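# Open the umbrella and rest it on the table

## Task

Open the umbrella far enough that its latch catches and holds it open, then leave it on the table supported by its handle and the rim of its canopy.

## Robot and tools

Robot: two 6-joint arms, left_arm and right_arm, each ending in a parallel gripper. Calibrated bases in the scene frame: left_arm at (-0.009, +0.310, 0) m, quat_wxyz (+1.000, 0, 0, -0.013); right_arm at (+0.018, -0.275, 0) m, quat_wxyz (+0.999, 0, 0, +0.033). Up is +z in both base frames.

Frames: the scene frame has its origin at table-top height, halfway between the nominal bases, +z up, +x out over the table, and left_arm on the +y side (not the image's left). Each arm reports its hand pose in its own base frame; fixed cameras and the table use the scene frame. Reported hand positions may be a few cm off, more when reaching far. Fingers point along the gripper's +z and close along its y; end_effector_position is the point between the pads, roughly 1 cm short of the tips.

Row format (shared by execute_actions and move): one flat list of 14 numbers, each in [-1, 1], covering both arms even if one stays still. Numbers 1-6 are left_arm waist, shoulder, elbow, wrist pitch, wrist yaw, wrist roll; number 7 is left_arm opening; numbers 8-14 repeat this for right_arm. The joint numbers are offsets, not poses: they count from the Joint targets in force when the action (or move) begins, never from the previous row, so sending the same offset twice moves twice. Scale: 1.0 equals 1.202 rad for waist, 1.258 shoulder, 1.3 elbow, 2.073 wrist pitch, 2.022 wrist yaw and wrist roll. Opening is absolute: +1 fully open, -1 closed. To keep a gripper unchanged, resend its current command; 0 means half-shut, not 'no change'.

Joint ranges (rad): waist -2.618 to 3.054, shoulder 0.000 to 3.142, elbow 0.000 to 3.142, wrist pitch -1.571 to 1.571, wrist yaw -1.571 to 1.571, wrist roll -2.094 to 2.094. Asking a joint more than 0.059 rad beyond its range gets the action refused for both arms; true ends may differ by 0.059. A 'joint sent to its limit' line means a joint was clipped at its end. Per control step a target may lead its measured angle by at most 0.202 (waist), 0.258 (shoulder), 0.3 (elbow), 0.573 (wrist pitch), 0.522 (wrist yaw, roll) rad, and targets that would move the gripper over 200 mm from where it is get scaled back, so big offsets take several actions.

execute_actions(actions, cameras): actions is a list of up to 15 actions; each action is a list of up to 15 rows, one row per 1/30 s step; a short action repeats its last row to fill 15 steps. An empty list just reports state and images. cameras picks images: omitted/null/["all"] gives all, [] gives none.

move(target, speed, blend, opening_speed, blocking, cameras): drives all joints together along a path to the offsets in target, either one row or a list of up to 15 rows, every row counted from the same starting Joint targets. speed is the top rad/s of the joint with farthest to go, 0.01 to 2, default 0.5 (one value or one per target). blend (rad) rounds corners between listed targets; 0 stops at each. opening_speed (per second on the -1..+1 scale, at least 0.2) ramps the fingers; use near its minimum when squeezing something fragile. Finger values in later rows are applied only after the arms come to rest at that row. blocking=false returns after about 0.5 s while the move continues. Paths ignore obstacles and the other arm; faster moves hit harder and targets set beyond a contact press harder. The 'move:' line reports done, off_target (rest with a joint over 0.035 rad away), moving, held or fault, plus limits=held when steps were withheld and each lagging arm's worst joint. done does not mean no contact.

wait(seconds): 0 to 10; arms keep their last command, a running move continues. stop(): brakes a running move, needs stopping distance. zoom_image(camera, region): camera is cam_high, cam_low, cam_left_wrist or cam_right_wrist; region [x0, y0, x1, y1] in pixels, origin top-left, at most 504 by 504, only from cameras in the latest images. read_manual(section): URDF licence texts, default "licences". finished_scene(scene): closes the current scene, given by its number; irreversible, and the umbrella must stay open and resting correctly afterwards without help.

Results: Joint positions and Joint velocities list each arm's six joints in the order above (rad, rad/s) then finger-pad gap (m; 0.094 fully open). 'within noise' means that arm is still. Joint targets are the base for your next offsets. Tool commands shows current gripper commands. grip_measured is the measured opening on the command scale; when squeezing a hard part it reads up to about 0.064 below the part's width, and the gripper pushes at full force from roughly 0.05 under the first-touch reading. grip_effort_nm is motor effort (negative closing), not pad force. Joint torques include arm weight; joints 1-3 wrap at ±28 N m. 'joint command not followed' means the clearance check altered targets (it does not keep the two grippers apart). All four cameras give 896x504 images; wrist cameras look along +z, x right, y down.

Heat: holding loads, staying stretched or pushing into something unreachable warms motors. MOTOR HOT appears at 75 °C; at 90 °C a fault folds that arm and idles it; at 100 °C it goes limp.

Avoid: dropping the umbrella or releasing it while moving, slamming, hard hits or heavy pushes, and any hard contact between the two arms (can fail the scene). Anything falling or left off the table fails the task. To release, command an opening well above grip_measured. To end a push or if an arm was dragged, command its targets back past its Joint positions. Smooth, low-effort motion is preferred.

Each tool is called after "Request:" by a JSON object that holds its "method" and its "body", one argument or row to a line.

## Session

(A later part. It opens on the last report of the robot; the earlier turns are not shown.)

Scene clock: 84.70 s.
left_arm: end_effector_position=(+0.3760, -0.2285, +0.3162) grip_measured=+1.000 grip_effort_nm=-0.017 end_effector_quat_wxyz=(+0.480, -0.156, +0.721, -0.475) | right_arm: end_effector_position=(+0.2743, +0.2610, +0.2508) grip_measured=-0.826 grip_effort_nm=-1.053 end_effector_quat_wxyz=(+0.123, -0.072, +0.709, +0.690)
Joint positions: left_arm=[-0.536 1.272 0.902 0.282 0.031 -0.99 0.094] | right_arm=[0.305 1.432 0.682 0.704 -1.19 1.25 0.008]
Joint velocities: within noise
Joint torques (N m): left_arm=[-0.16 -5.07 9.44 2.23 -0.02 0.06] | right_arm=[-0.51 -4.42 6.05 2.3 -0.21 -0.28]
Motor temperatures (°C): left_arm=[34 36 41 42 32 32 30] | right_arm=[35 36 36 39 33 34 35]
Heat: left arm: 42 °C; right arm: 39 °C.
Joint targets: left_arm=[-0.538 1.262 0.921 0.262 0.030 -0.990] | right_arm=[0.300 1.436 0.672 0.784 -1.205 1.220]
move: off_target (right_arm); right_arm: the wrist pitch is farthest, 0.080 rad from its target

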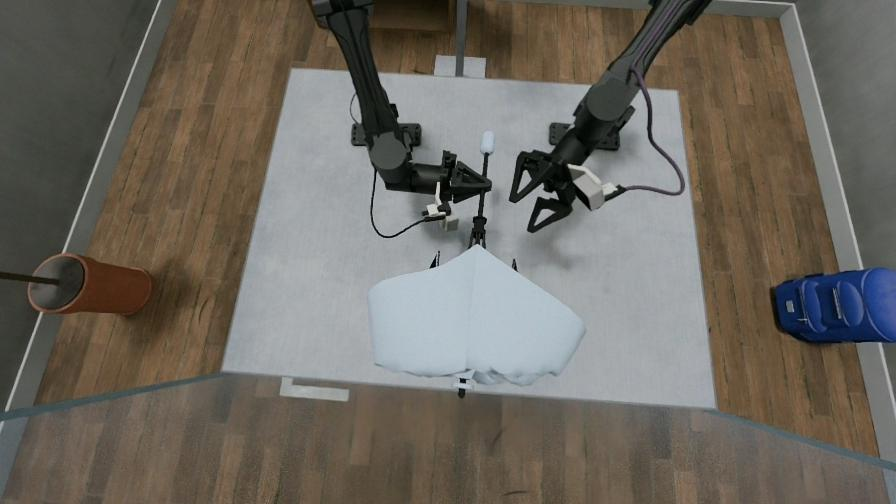

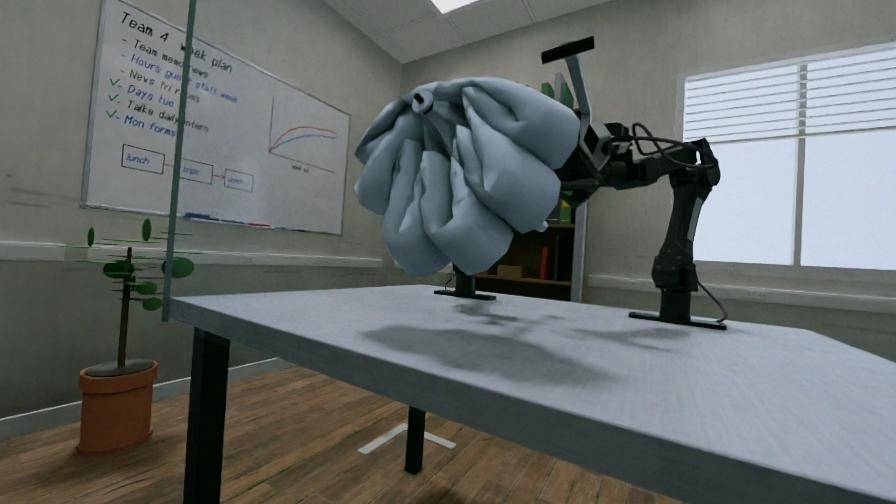

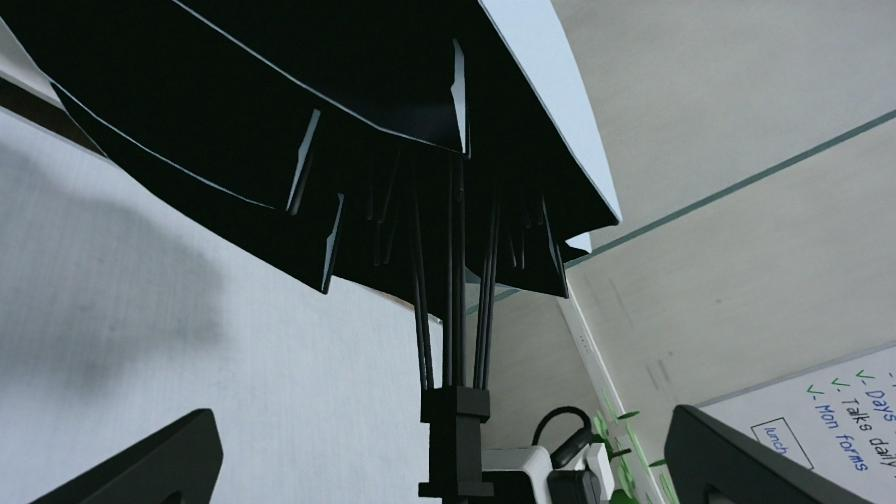

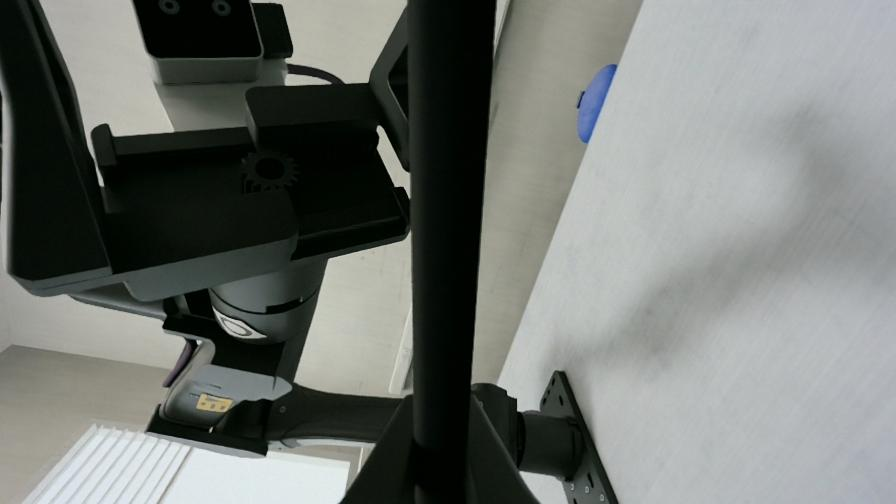

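Request:
{"method": "move", "body": {
  "target": [-0.1286,0.197,0.046,0.085,-0.0767,-0.007,0.1,0,0,0,0,0,0,-1],
  "speed": 0.2
}}

Request:
{"method": "zoom_image", "body": {
  "camera": "cam_high",
  "region": [380, 100, 580, 280]
}}

Scene clock: 95.33 s.
left_arm: end_effector_position=(+0.3904, -0.2917, +0.2788) grip_measured=+0.101 grip_effort_nm=-0.076 end_effector_quat_wxyz=(+0.475, -0.156, +0.728, -0.470) | right_arm: end_effector_position=(+0.2743, +0.2610, +0.2508) grip_measured=-0.826 grip_effort_nm=-1.067 end_effector_quat_wxyz=(+0.123, -0.072, +0.709, +0.690)
Joint positions: left_arm=[-0.687 1.497 0.95 0.437 -0.117 -1.004 0.052] | right_arm=[0.305 1.432 0.682 0.704 -1.19 1.25 0.008]
Joint velocities: within noise
Joint torques (N m): left_arm=[-0.47 -5.05 10.15 2.45 -0.11 0.05] | right_arm=[-0.46 -4.45 6.04 2.31 -0.21 -0.27]
Motor temperatures (°C): left_arm=[34 36 42 44 32 32 30] | right_arm=[35 35 36 40 33 34 36]
Heat: left arm: 44 °C; right arm: 40 °C.
Joint targets: left_arm=[-0.692 1.510 0.981 0.438 -0.125 -1.004] | right_arm=[0.300 1.436 0.672 0.784 -1.205 1.220]
move: off_target (right_arm); right_arm: the wrist pitch is farthest, 0.080 rad from its target

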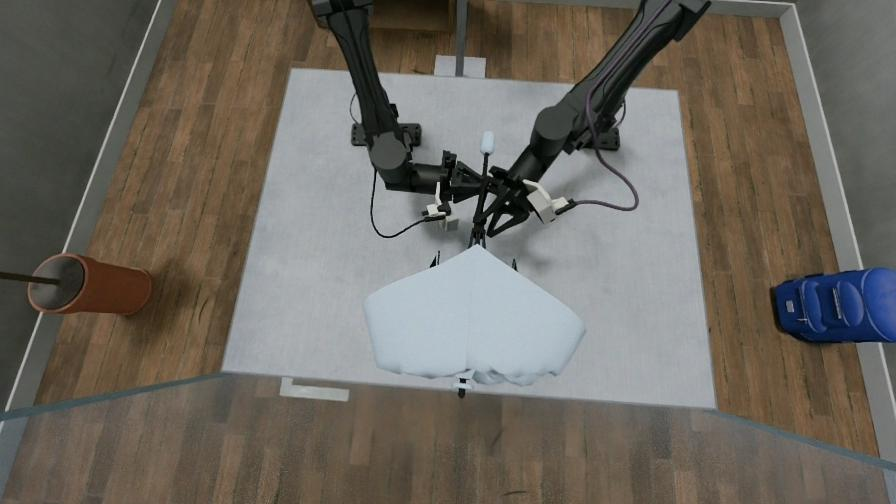

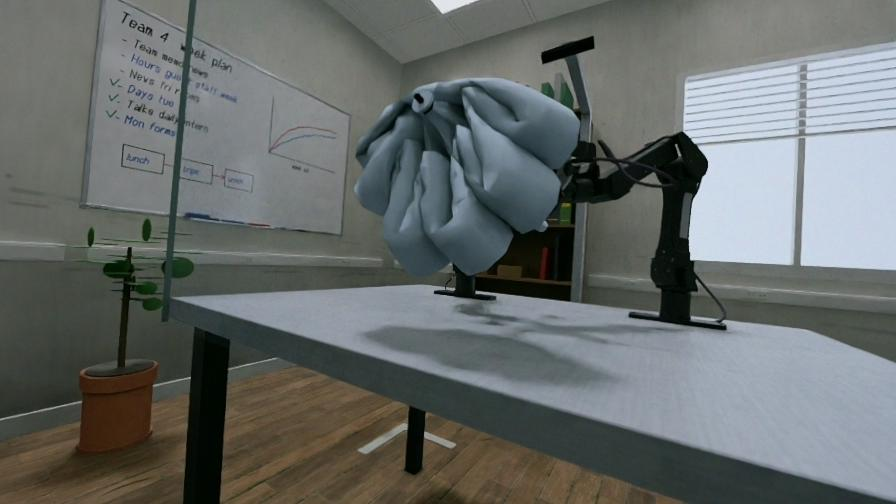

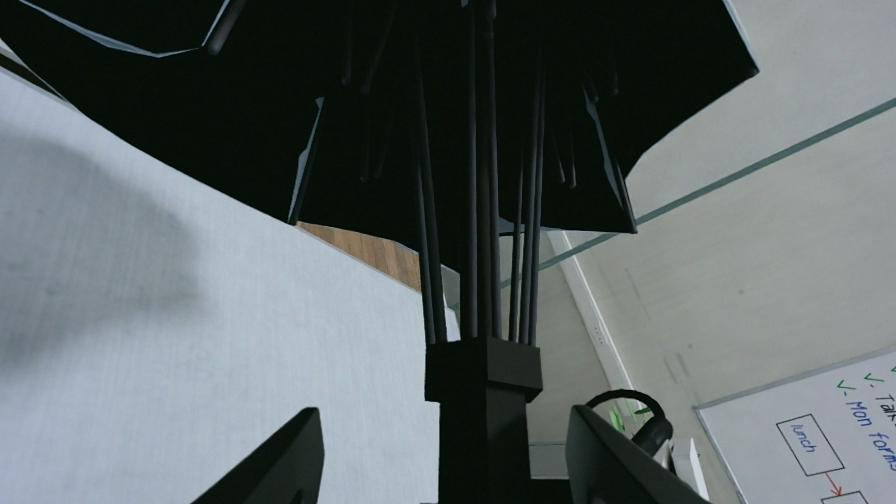

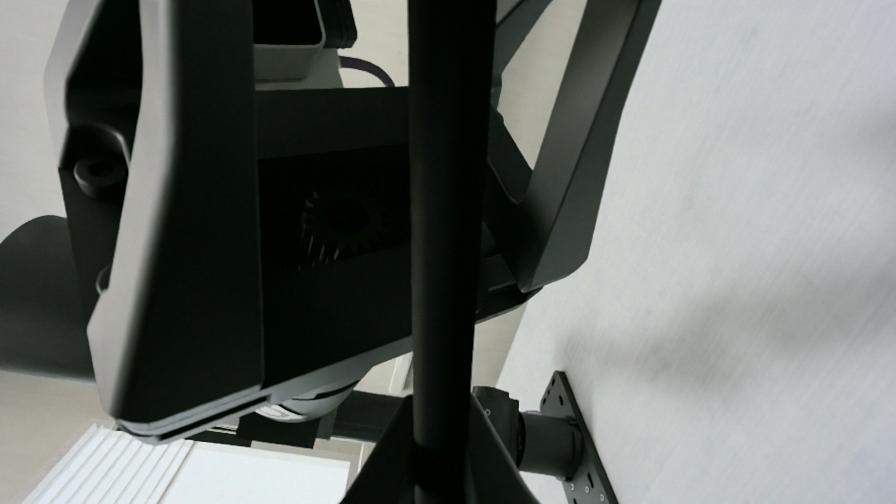

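Scaled by 2.520 from the camera's 896x504 image, which has a finer 1280x720 frame.

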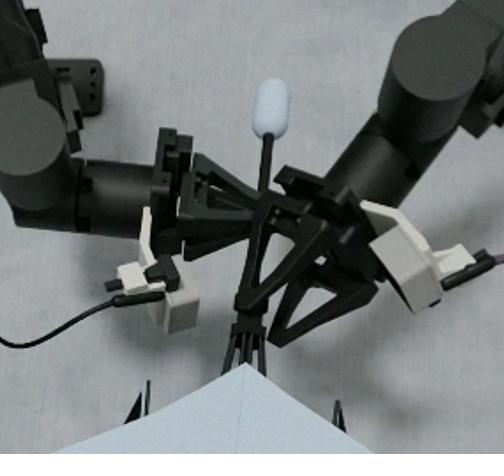

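Request:
{"method": "move", "body": {
  "target": [-0.0083,-0.002,0.02,0,0,0,0.1,0,0,0,0,0,0,-1],
  "speed": 0.2,
  "cameras": ["cam_left_wrist"]
}}

Scene clock: 101.70 s.
left_arm: end_effector_position=(+0.3902, -0.2966, +0.2933) grip_measured=+0.101 grip_effort_nm=-0.081 end_effector_quat_wxyz=(+0.480, -0.153, +0.718, -0.480) | right_arm: end_effector_position=(+0.2743, +0.2610, +0.2508) grip_measured=-0.826 grip_effort_nm=-1.062 end_effector_quat_wxyz=(+0.123, -0.073, +0.709, +0.690)
Joint positions: left_arm=[-0.695 1.497 0.979 0.44 -0.118 -1.005 0.052] | right_arm=[0.305 1.432 0.682 0.704 -1.19 1.25 0.008]
Joint velocities: within noise
Joint torques (N m): left_arm=[-0.61 -5.27 9.98 2.42 -0.09 0.05] | right_arm=[-0.51 -4.4 6.04 2.29 -0.2 -0.27]
Motor temperatures (°C): left_arm=[34 36 43 45 32 32 30] | right_arm=[35 35 36 40 33 34 36]
Heat: left arm: 45 °C; right arm: 40 °C.
Joint targets: left_arm=[-0.702 1.507 1.007 0.438 -0.125 -1.004] | right_arm=[0.300 1.436 0.672 0.784 -1.205 1.220]
move: off_target (right_arm); right_arm: the wrist pitch is farthest, 0.080 rad from its target
Images, in order (width x height): cam_left_wrist 896x504.

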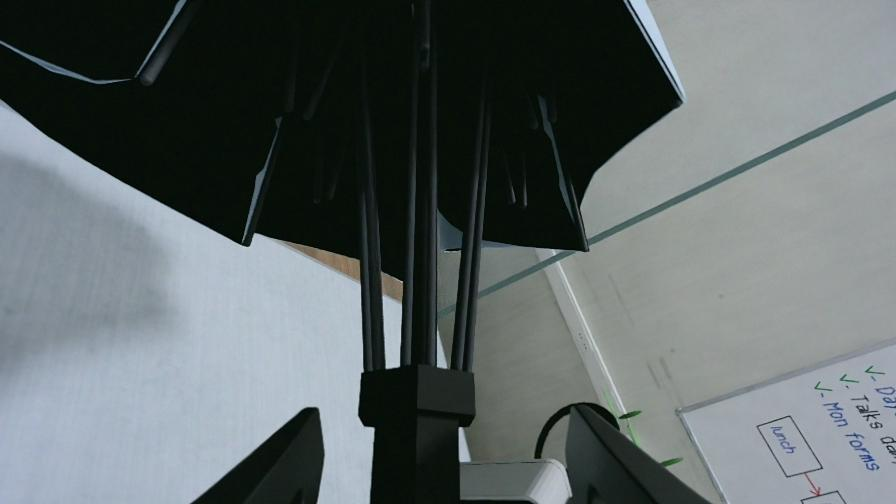

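Request:
{"method": "move", "body": {
  "target": [0,0,-0.018,0,0,0,0.1,0,0,0,0,0,0,-1],
  "speed": 0.2,
  "cameras": ["cam_left_wrist"]
}}

Scene clock: 104.43 s.
left_arm: end_effector_position=(+0.3903, -0.2966, +0.2933) grip_measured=+0.101 grip_effort_nm=-0.076 end_effector_quat_wxyz=(+0.480, -0.153, +0.718, -0.480) | right_arm: end_effector_position=(+0.2743, +0.2610, +0.2508) grip_measured=-0.826 grip_effort_nm=-1.067 end_effector_quat_wxyz=(+0.123, -0.073, +0.709, +0.690)
Joint positions: left_arm=[-0.695 1.497 0.979 0.44 -0.119 -1.005 0.052] | right_arm=[0.305 1.432 0.682 0.704 -1.19 1.25 0.008]
Joint velocities: within noise
Joint torques (N m): left_arm=[-0.59 -5.27 8.02 2.42 -0.1 0.05] | right_arm=[-0.5 -4.48 6.08 2.3 -0.21 -0.29]
Motor temperatures (°C): left_arm=[34 36 43 45 32 32 30] | right_arm=[35 35 36 40 33 34 36]
Heat: left arm: 45 °C; right arm: 40 °C.
Joint targets: left_arm=[-0.702 1.507 0.983 0.438 -0.125 -1.004] | right_arm=[0.300 1.436 0.672 0.784 -1.205 1.220]
move: off_target (right_arm); right_arm: the wrist pitch is farthest, 0.080 rad from its target
Images, in order (width x height): cam_left_wrist 896x504.

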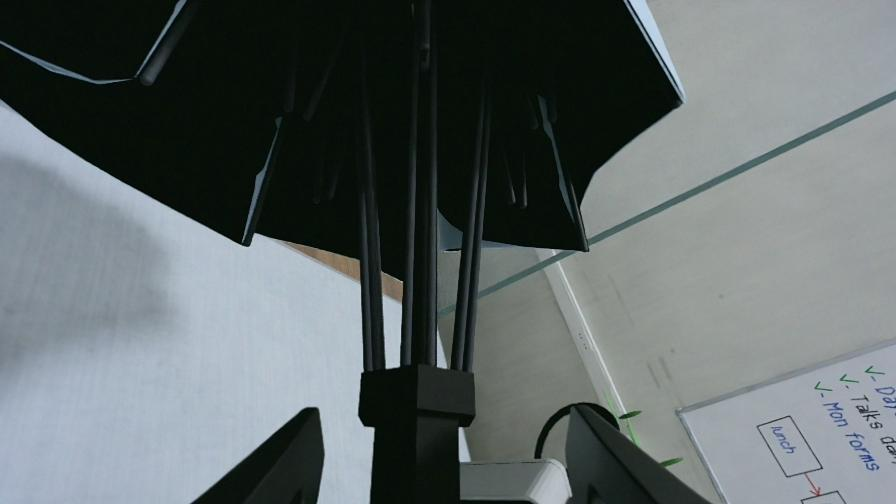

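Request:
{"method": "move", "body": {
  "target": [0.008,0,-0.014,0,0,0,0.1,0,0,0,0,0,0,-1],
  "speed": 0.2,
  "cameras": ["cam_left_wrist"]
}}

Scene clock: 106.30 s.
left_arm: end_effector_position=(+0.3903, -0.2966, +0.2933) grip_measured=+0.101 grip_effort_nm=-0.071 end_effector_quat_wxyz=(+0.480, -0.153, +0.718, -0.480) | right_arm: end_effector_position=(+0.2743, +0.2610, +0.2508) grip_measured=-0.826 grip_effort_nm=-1.062 end_effector_quat_wxyz=(+0.123, -0.073, +0.709, +0.690)
Joint positions: left_arm=[-0.695 1.497 0.979 0.44 -0.119 -1.005 0.052] | right_arm=[0.305 1.432 0.682 0.704 -1.19 1.25 0.008]
Joint velocities: within noise
Joint torques (N m): left_arm=[0.25 -5.27 6.67 2.42 -0.09 0.05] | right_arm=[-0.51 -4.42 6.08 2.29 -0.19 -0.27]
Motor temperatures (°C): left_arm=[34 36 43 45 32 32 30] | right_arm=[35 35 36 40 33 34 36]
Heat: left arm: 45 °C; right arm: 40 °C.
Joint targets: left_arm=[-0.693 1.507 0.965 0.438 -0.125 -1.004] | right_arm=[0.300 1.436 0.672 0.784 -1.205 1.220]
move: off_target (right_arm); right_arm: the wrist pitch is farthest, 0.080 rad from its target
Images, in order (width x height): cam_left_wrist 896x504.

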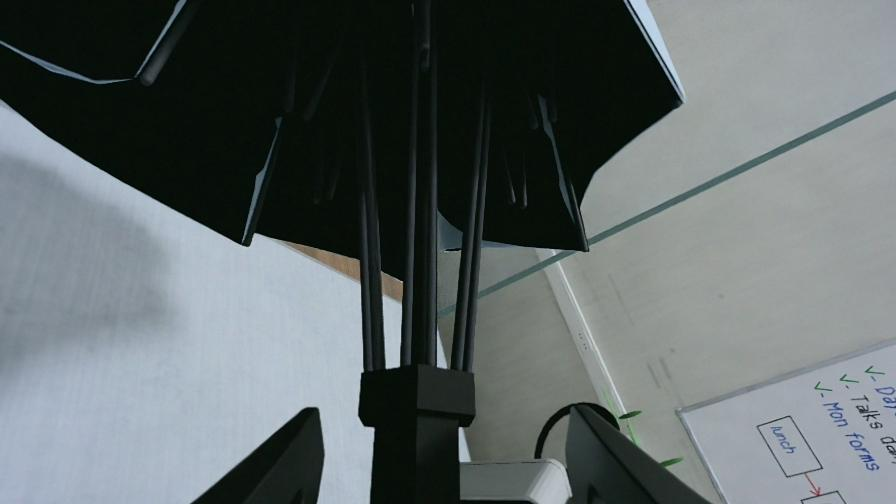

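Request:
{"method": "move", "body": {
  "target": [0,0,-0.01,0,0,0,-1,0,0,0,0,0,0,-1],
  "speed": 0.2,
  "opening_speed": 0.6,
  "cameras": ["cam_left_wrist","cam_right_wrist"]
}}

Scene clock: 109.57 s.
left_arm: end_effector_position=(+0.3904, -0.2953, +0.2903) grip_measured=-0.529 grip_effort_nm=-1.043 end_effector_quat_wxyz=(+0.480, -0.155, +0.719, -0.477) | right_arm: end_effector_position=(+0.2741, +0.2610, +0.2524) grip_measured=-0.826 grip_effort_nm=-1.062 end_effector_quat_wxyz=(+0.127, -0.077, +0.707, +0.691)
Joint positions: left_arm=[-0.695 1.497 0.972 0.441 -0.125 -1.005 0.022] | right_arm=[0.305 1.432 0.682 0.715 -1.192 1.25 0.008]
Joint velocities: within noise
Joint torques (N m): left_arm=[0.25 -5.27 6.17 2.41 -0.03 0.06] | right_arm=[-0.47 -4.4 6.06 2.19 -0.18 -0.28]
Motor temperatures (°C): left_arm=[34 36 43 46 32 32 30] | right_arm=[35 35 36 41 33 34 36]
Heat: left arm: 46 °C; right arm: 41 °C.
Joint targets: left_arm=[-0.693 1.507 0.952 0.438 -0.125 -1.004] | right_arm=[0.300 1.436 0.672 0.784 -1.205 1.220]
move: off_target (right_arm); right_arm: the wrist pitch is farthest, 0.069 rad from its target
Images, in order (width x height): cam_left_wrist 896x504, cam_right_wrist 896x504.

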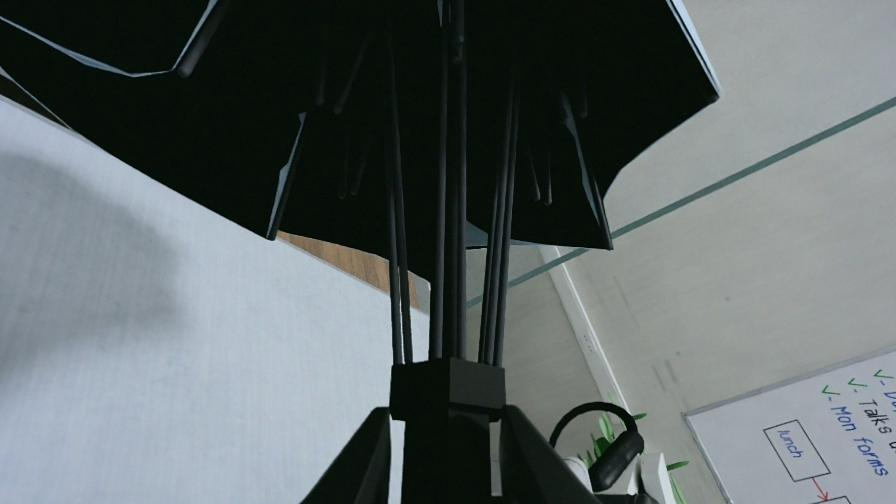

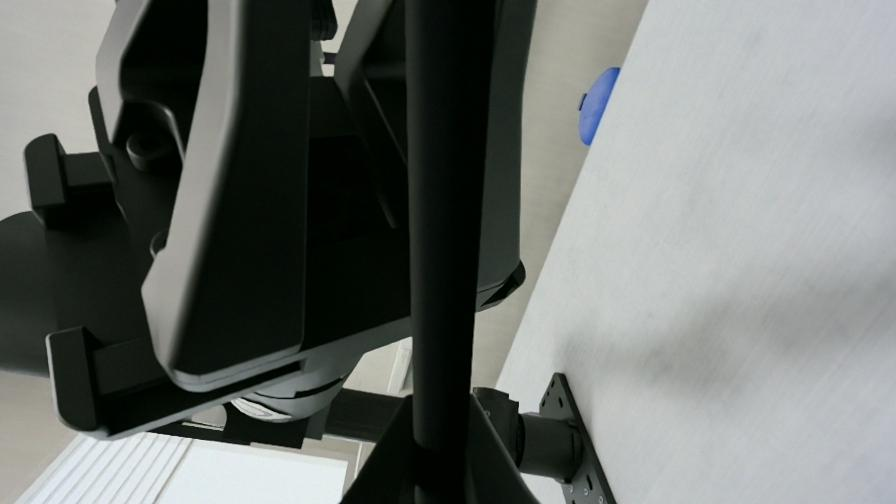

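Request:
{"method": "move", "body": {
  "target": [0.0757,0.0998,0.1677,-0.0243,0.046,0.0027,-1,0,0,0,0,0,0,-1],
  "speed": 0.15
}}

Request:
{"method": "zoom_image", "body": {
  "camera": "cam_high",
  "region": [340, 100, 620, 400]
}}

Scene clock: 122.53 s.
left_arm: end_effector_position=(+0.4281, -0.3023, +0.2938) grip_measured=-0.529 grip_effort_nm=-1.043 end_effector_quat_wxyz=(+0.462, -0.145, +0.730, -0.482) | right_arm: end_effector_position=(+0.2841, +0.2563, +0.2512) grip_measured=-0.826 grip_effort_nm=-1.062 end_effector_quat_wxyz=(+0.138, -0.055, +0.710, +0.689)
Joint positions: left_arm=[-0.62 1.618 1.13 0.379 -0.01 -1.004 0.022] | right_arm=[0.29 1.436 0.682 0.719 -1.162 1.263 0.008]
Joint velocities: within noise
Joint torques (N m): left_arm=[1.65 -5.97 11.02 2.53 -0.24 0.11] | right_arm=[1.03 -4.78 6.06 2.17 -0.53 -0.4]
Motor temperatures (°C): left_arm=[34 36 42 46 32 32 31] | right_arm=[35 35 36 43 33 34 36]
Heat: left arm: 46 °C; right arm: 43 °C.
Joint targets: left_arm=[-0.602 1.633 1.170 0.388 -0.032 -0.999] | right_arm=[0.300 1.436 0.672 0.784 -1.205 1.220]
move: off_target (left_arm, right_arm); left_arm: the elbow is farthest, 0.040 rad from its target; right_arm: the wrist pitch is farthest, 0.065 rad from its target

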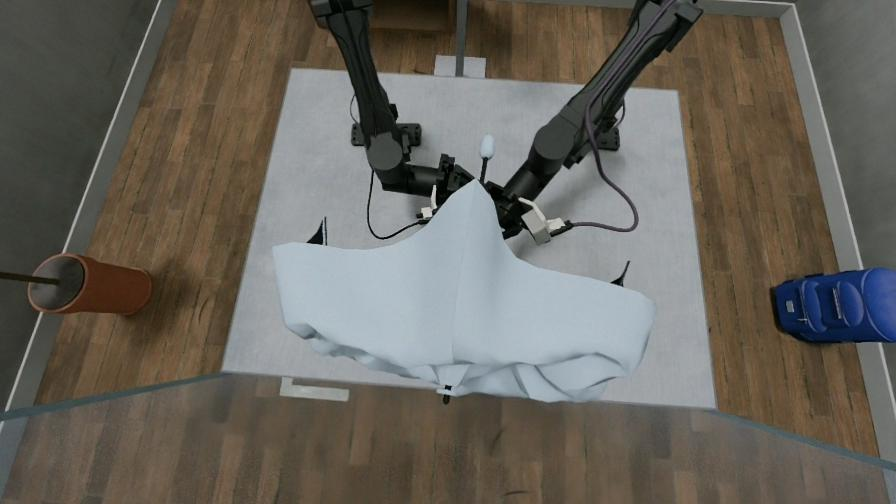

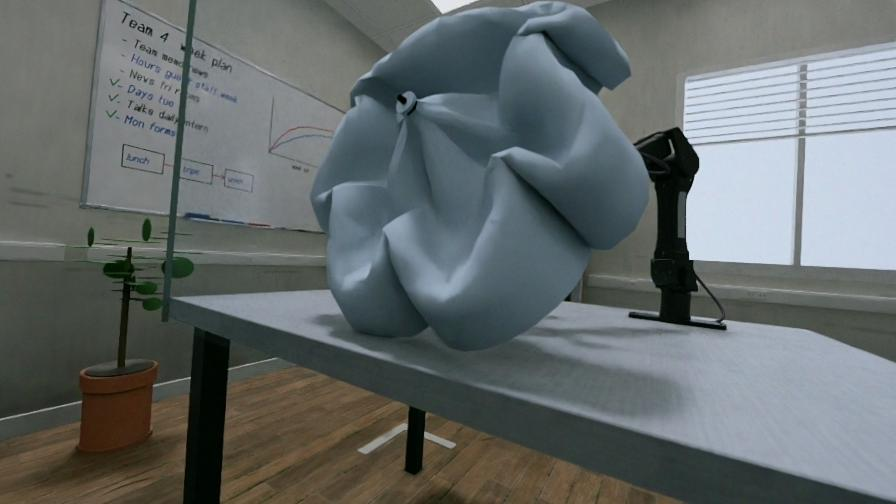

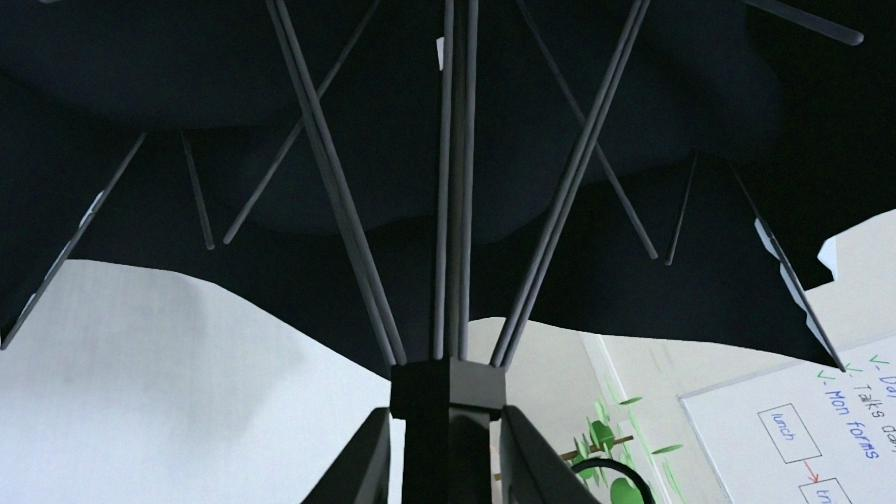

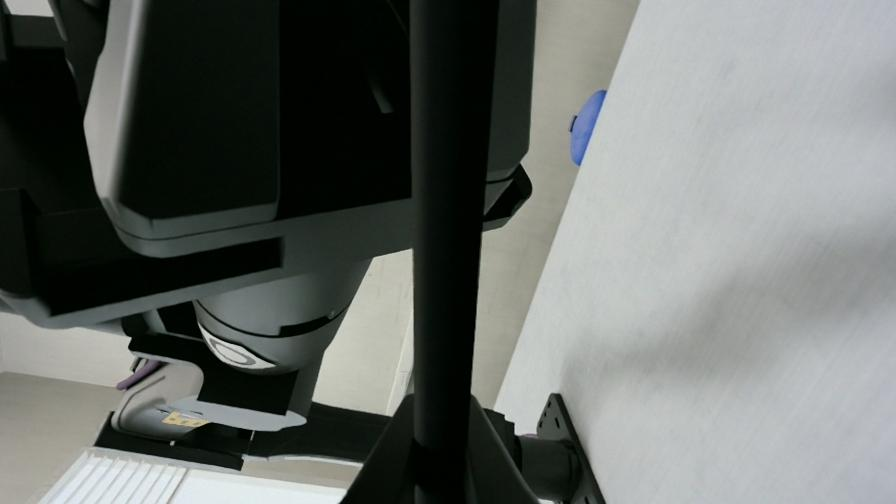

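Scaled by 1.680 from the camera's 896x504 image, which has a finer 1280x720 frame.

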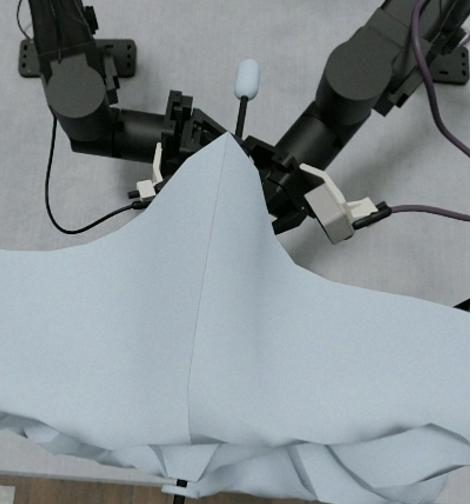

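Request:
{"method": "move", "body": {
  "target": [0.068,0.1177,0.1828,-0.037,0.035,0.003,-1,0.01,0,0,0.02,-0.015,0,-1],
  "speed": 0.2
}}

Request:
{"method": "zoom_image", "body": {
  "camera": "cam_high",
  "region": [240, 100, 700, 420]
}}

Scene clock: 129.60 s.
left_arm: end_effector_position=(+0.4643, -0.3168, +0.3169) grip_measured=-0.529 grip_effort_nm=-1.038 end_effector_quat_wxyz=(+0.447, -0.112, +0.733, -0.499) | right_arm: end_effector_position=(+0.2961, +0.2535, +0.2606) grip_measured=-0.826 grip_effort_nm=-1.067 end_effector_quat_wxyz=(+0.182, -0.051, +0.701, +0.688)
Joint positions: left_arm=[-0.56 1.747 1.361 0.284 0.129 -0.978 0.022] | right_arm=[0.285 1.436 0.682 0.783 -1.1 1.266 0.008]
Joint velocities: within noise
Joint torques (N m): left_arm=[3.48 -5.78 11.7 2.72 -0.89 -0.11] | right_arm=[2.66 -4.79 6.08 1.97 -1.52 -0.43]
Motor temperatures (°C): left_arm=[34 36 43 46 32 32 31] | right_arm=[35 35 36 44 33 34 36]
Heat: left arm: 46 °C; right arm: 44 °C.
Joint targets: left_arm=[-0.520 1.781 1.408 0.311 0.039 -0.993] | right_arm=[0.312 1.436 0.672 0.825 -1.235 1.220]
move: off_target (left_arm, right_arm); left_arm: the wrist yaw is farthest, 0.090 rad from its target; right_arm: the wrist yaw is farthest, 0.135 rad from its target

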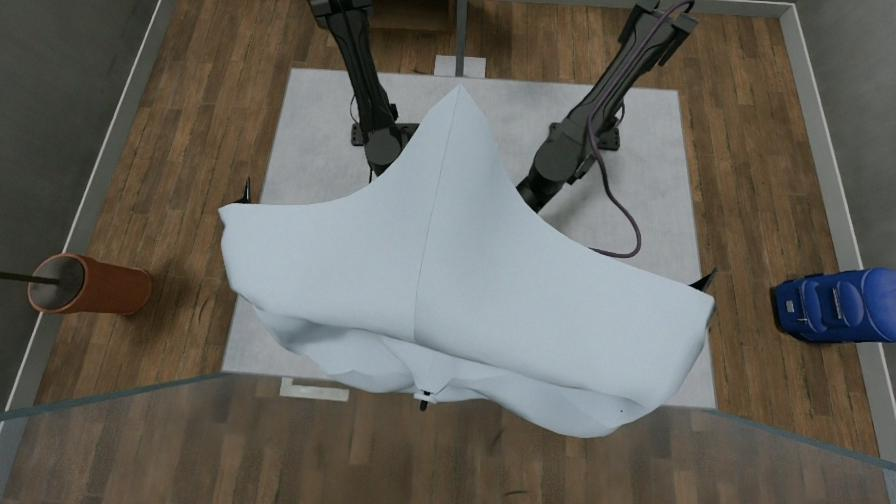

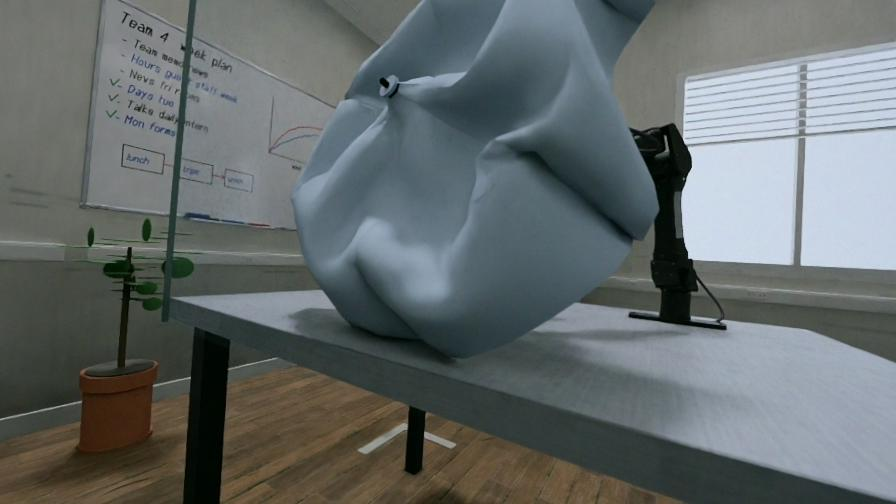

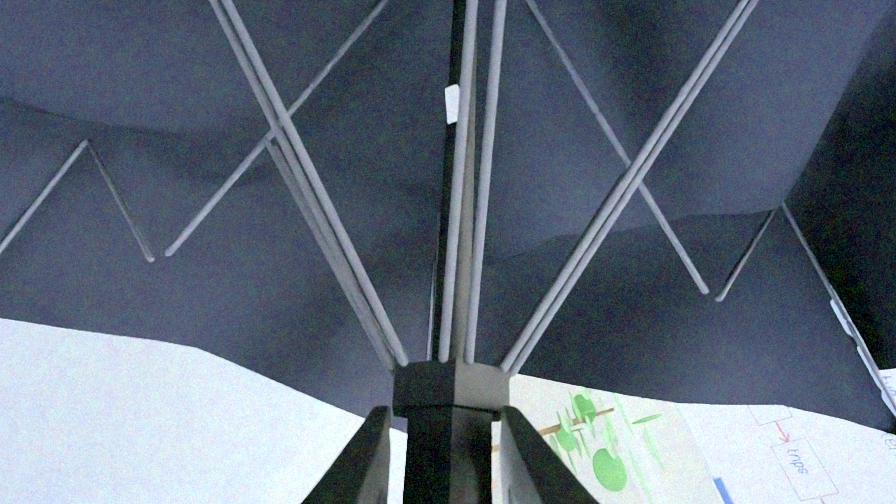

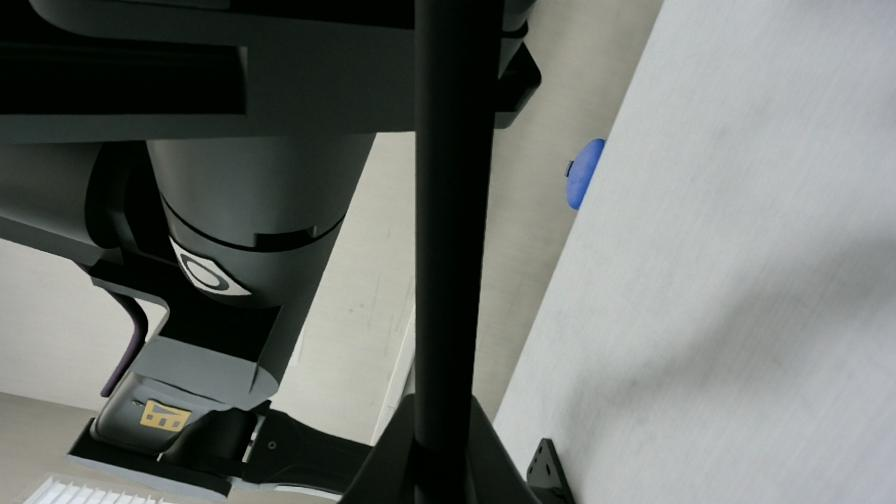

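Scaled by 1.096 from the camera's 896x504 image, which has a finer 1280x720 frame.

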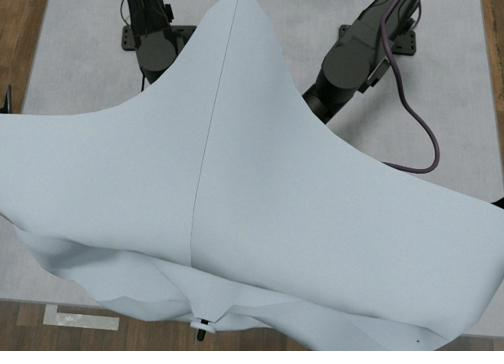

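Request:
{"method": "move", "body": {
  "target": [0.058,0.087,0.2785,-0.109,-0.032,0,-1,0.019,-0.076,0.114,-0.113,-0.062,0,-1],
  "speed": 0.2
}}

Request:
{"method": "zoom_image", "body": {
  "camera": "cam_high",
  "region": [220, 40, 720, 460]
}}

Scene clock: 141.67 s.
left_arm: end_effector_position=(+0.4979, -0.3107, +0.3999) grip_measured=-0.531 grip_effort_nm=-1.033 end_effector_quat_wxyz=(+0.473, -0.118, +0.710, -0.509) | right_arm: end_effector_position=(+0.2895, +0.2563, +0.3134) grip_measured=-0.826 grip_effort_nm=-1.062 end_effector_quat_wxyz=(+0.190, -0.095, +0.687, +0.695)
Joint positions: left_arm=[-0.517 1.839 1.74 0.064 0.142 -0.982 0.022] | right_arm=[0.287 1.373 0.82 0.649 -1.153 1.255 0.008]
Joint velocities: within noise
Joint torques (N m): left_arm=[5.81 -5.29 10.35 2.65 -1.66 -0.08] | right_arm=[4.81 -7.25 7.35 1 -2.27 -0.31]
Motor temperatures (°C): left_arm=[34 37 44 48 32 32 32] | right_arm=[35 36 36 44 35 34 36]
Heat: left arm: 48 °C; right arm: 44 °C.
Joint targets: left_arm=[-0.450 1.890 1.770 0.085 -0.026 -0.993] | right_arm=[0.335 1.340 0.820 0.591 -1.360 1.220]
move: off_target (left_arm, right_arm); left_arm: the wrist yaw is farthest, 0.167 rad from its target; right_arm: the wrist yaw is farthest, 0.208 rad from its target

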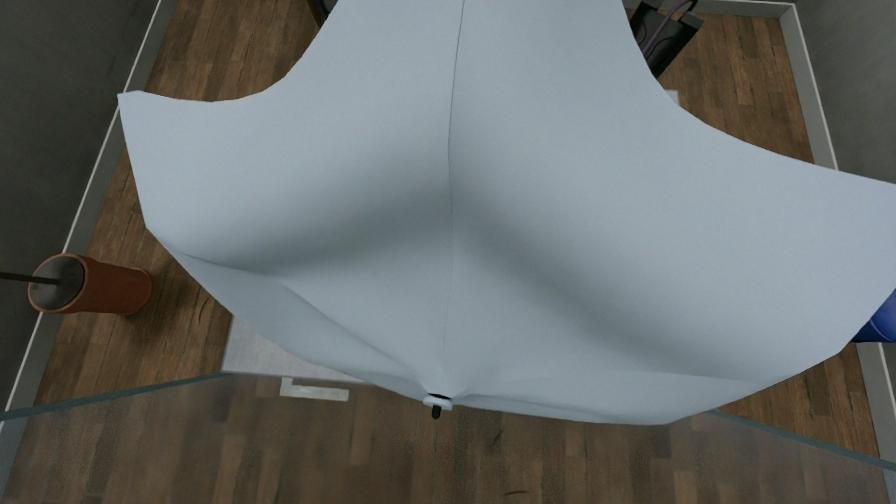

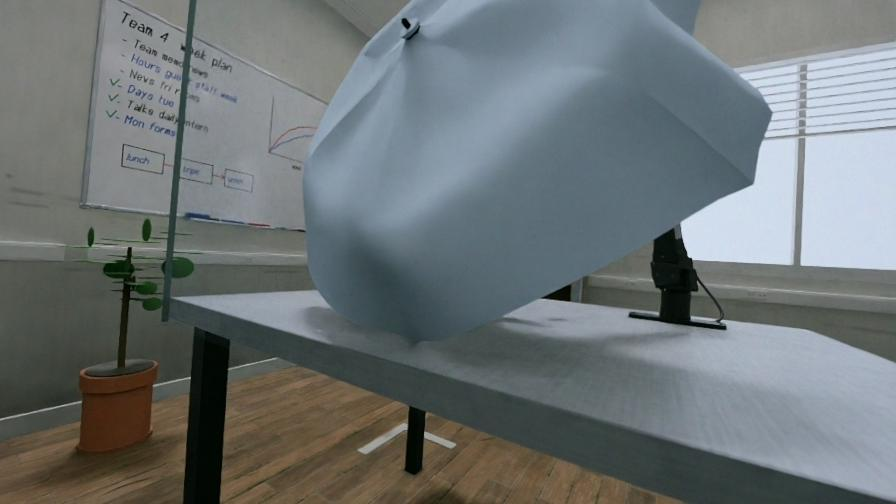

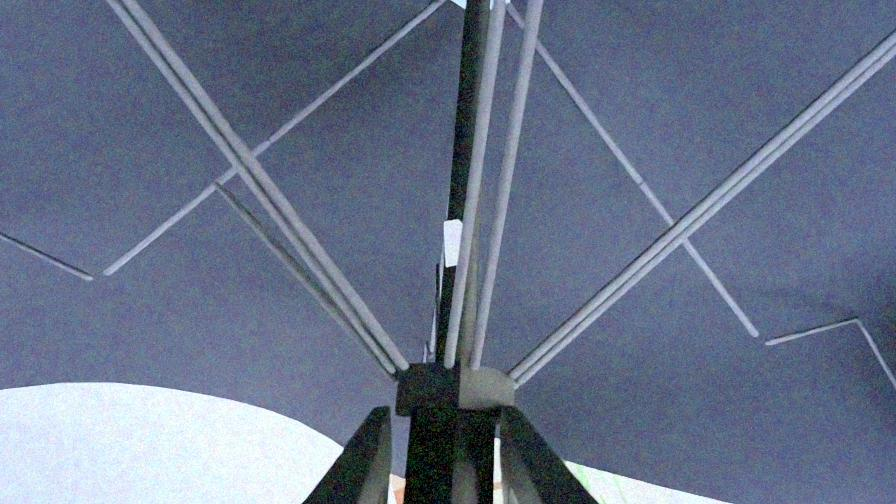

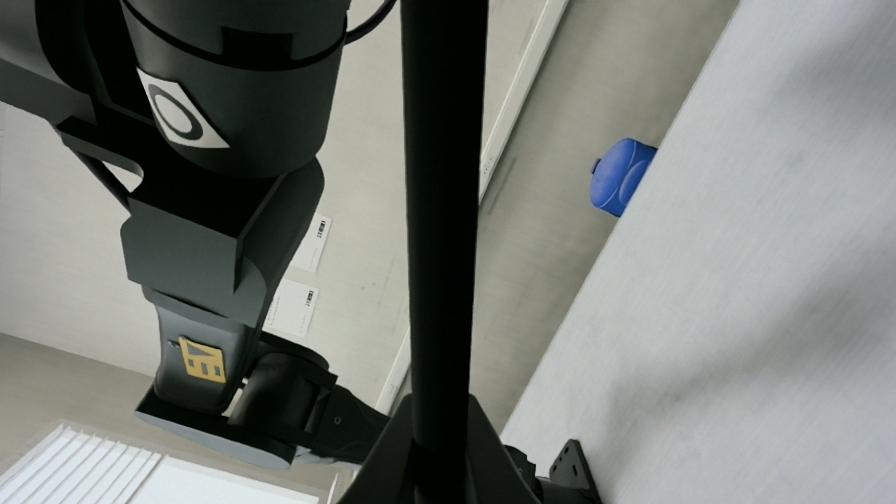

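Scaled by 1.008 from the camera's 896x504 image, which has a finer 1280x720 frame.

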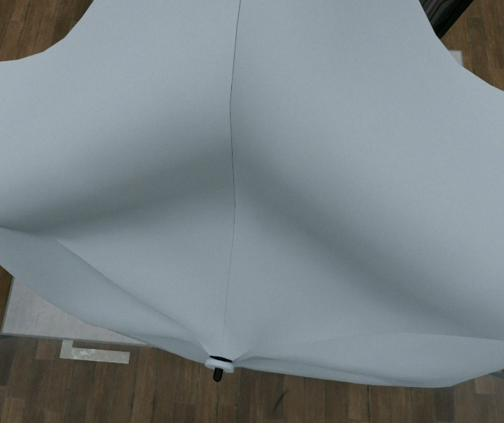

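Request:
{"method": "move", "body": {
  "target": [0.053,0.1566,0.2558,-0.066,-0.029,0.004,-1,0.0366,-0.0525,-0.0585,0,-0.0346,0,-1],
  "speed": 0.2
}}

Request:
{"method": "zoom_image", "body": {
  "camera": "cam_left_wrist",
  "region": [300, 150, 600, 504]
}}

Scene clock: 154.07 s.
left_arm: end_effector_position=(+0.5219, -0.3249, +0.4355) grip_measured=-0.535 grip_effort_nm=-1.033 end_effector_quat_wxyz=(+0.469, -0.099, +0.706, -0.521) | right_arm: end_effector_position=(+0.2843, +0.2536, +0.3306) grip_measured=-0.826 grip_effort_nm=-1.053 end_effector_quat_wxyz=(+0.223, -0.092, +0.676, +0.696)
Joint positions: left_arm=[-0.501 2 2.087 -0.104 0.198 -0.974 0.022] | right_arm=[0.297 1.311 0.807 0.656 -1.095 1.26 0.008]
Joint velocities: within noise
Joint torques (N m): left_arm=[10.02 -3.75 8.81 2.98 -2.78 -0.08] | right_arm=[8.21 -7.16 2.21 0.95 -3.71 -0.36]
Motor temperatures (°C): left_arm=[35 36 43 48 34 32 32] | right_arm=[35 37 36 41 38 34 36]
Heat: left arm: 48 °C; right arm: 41 °C.
Joint targets: left_arm=[-0.386 2.087 2.103 -0.052 -0.085 -0.985] | right_arm=[0.379 1.274 0.744 0.591 -1.430 1.221]
move: off_target (left_arm, right_arm); left_arm: the wrist yaw is farthest, 0.282 rad from its target; right_arm: the wrist yaw is farthest, 0.335 rad from its target

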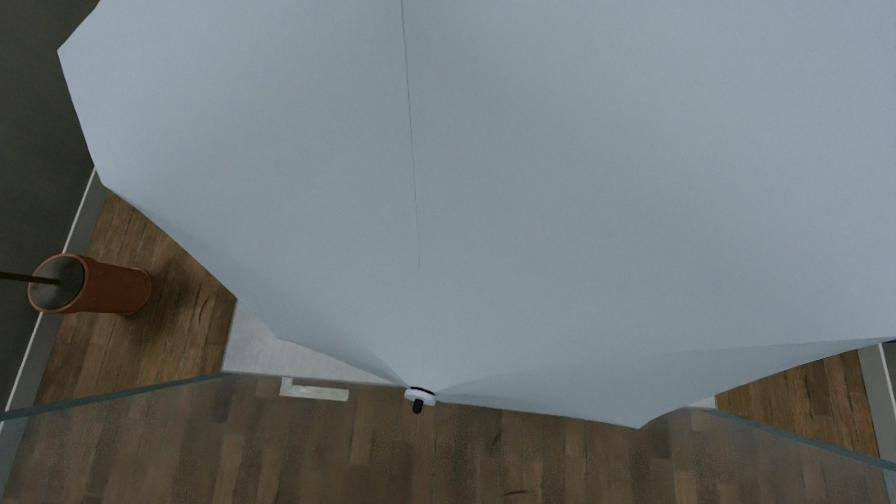

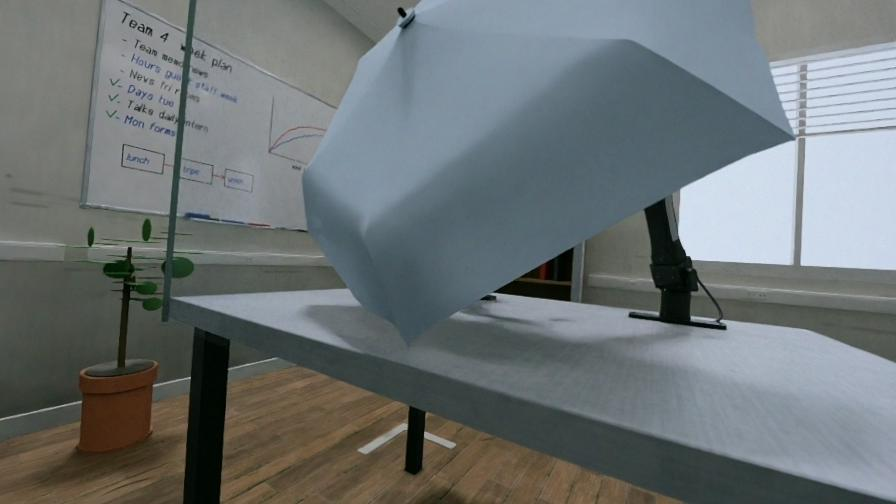

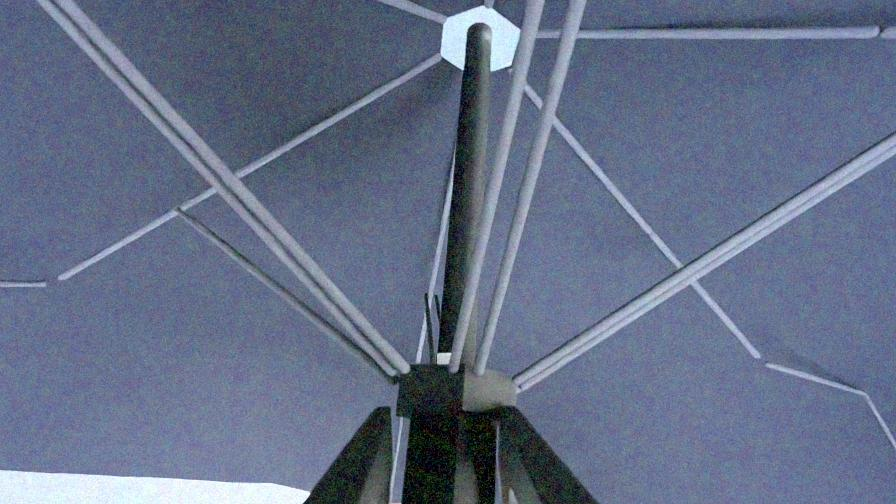

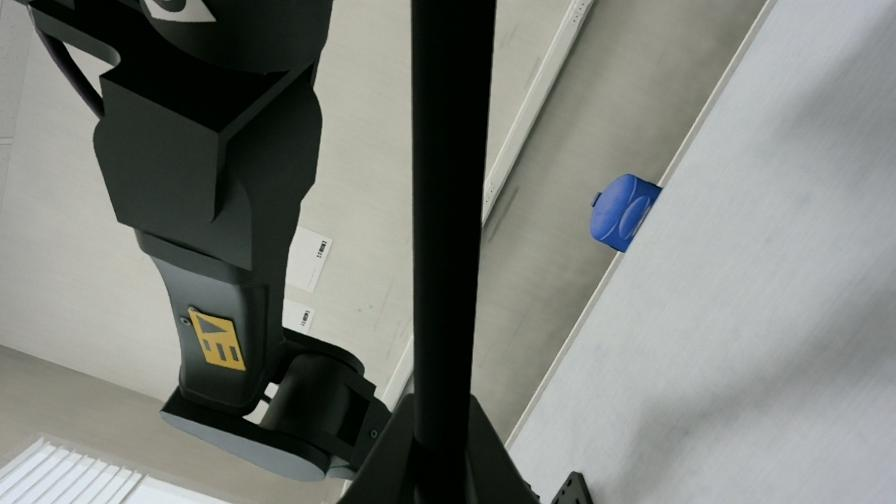

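Scaled by 1.424 from the camera's 896x504 image, which has a finer 1280x720 frame.

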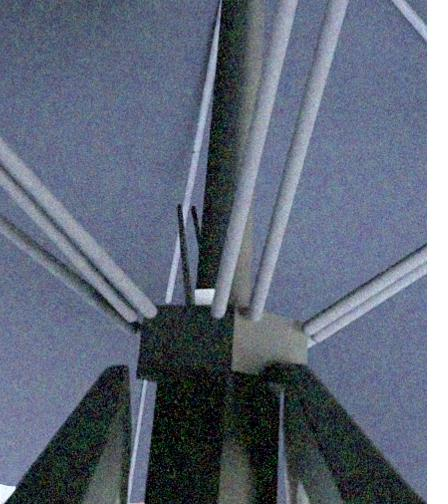

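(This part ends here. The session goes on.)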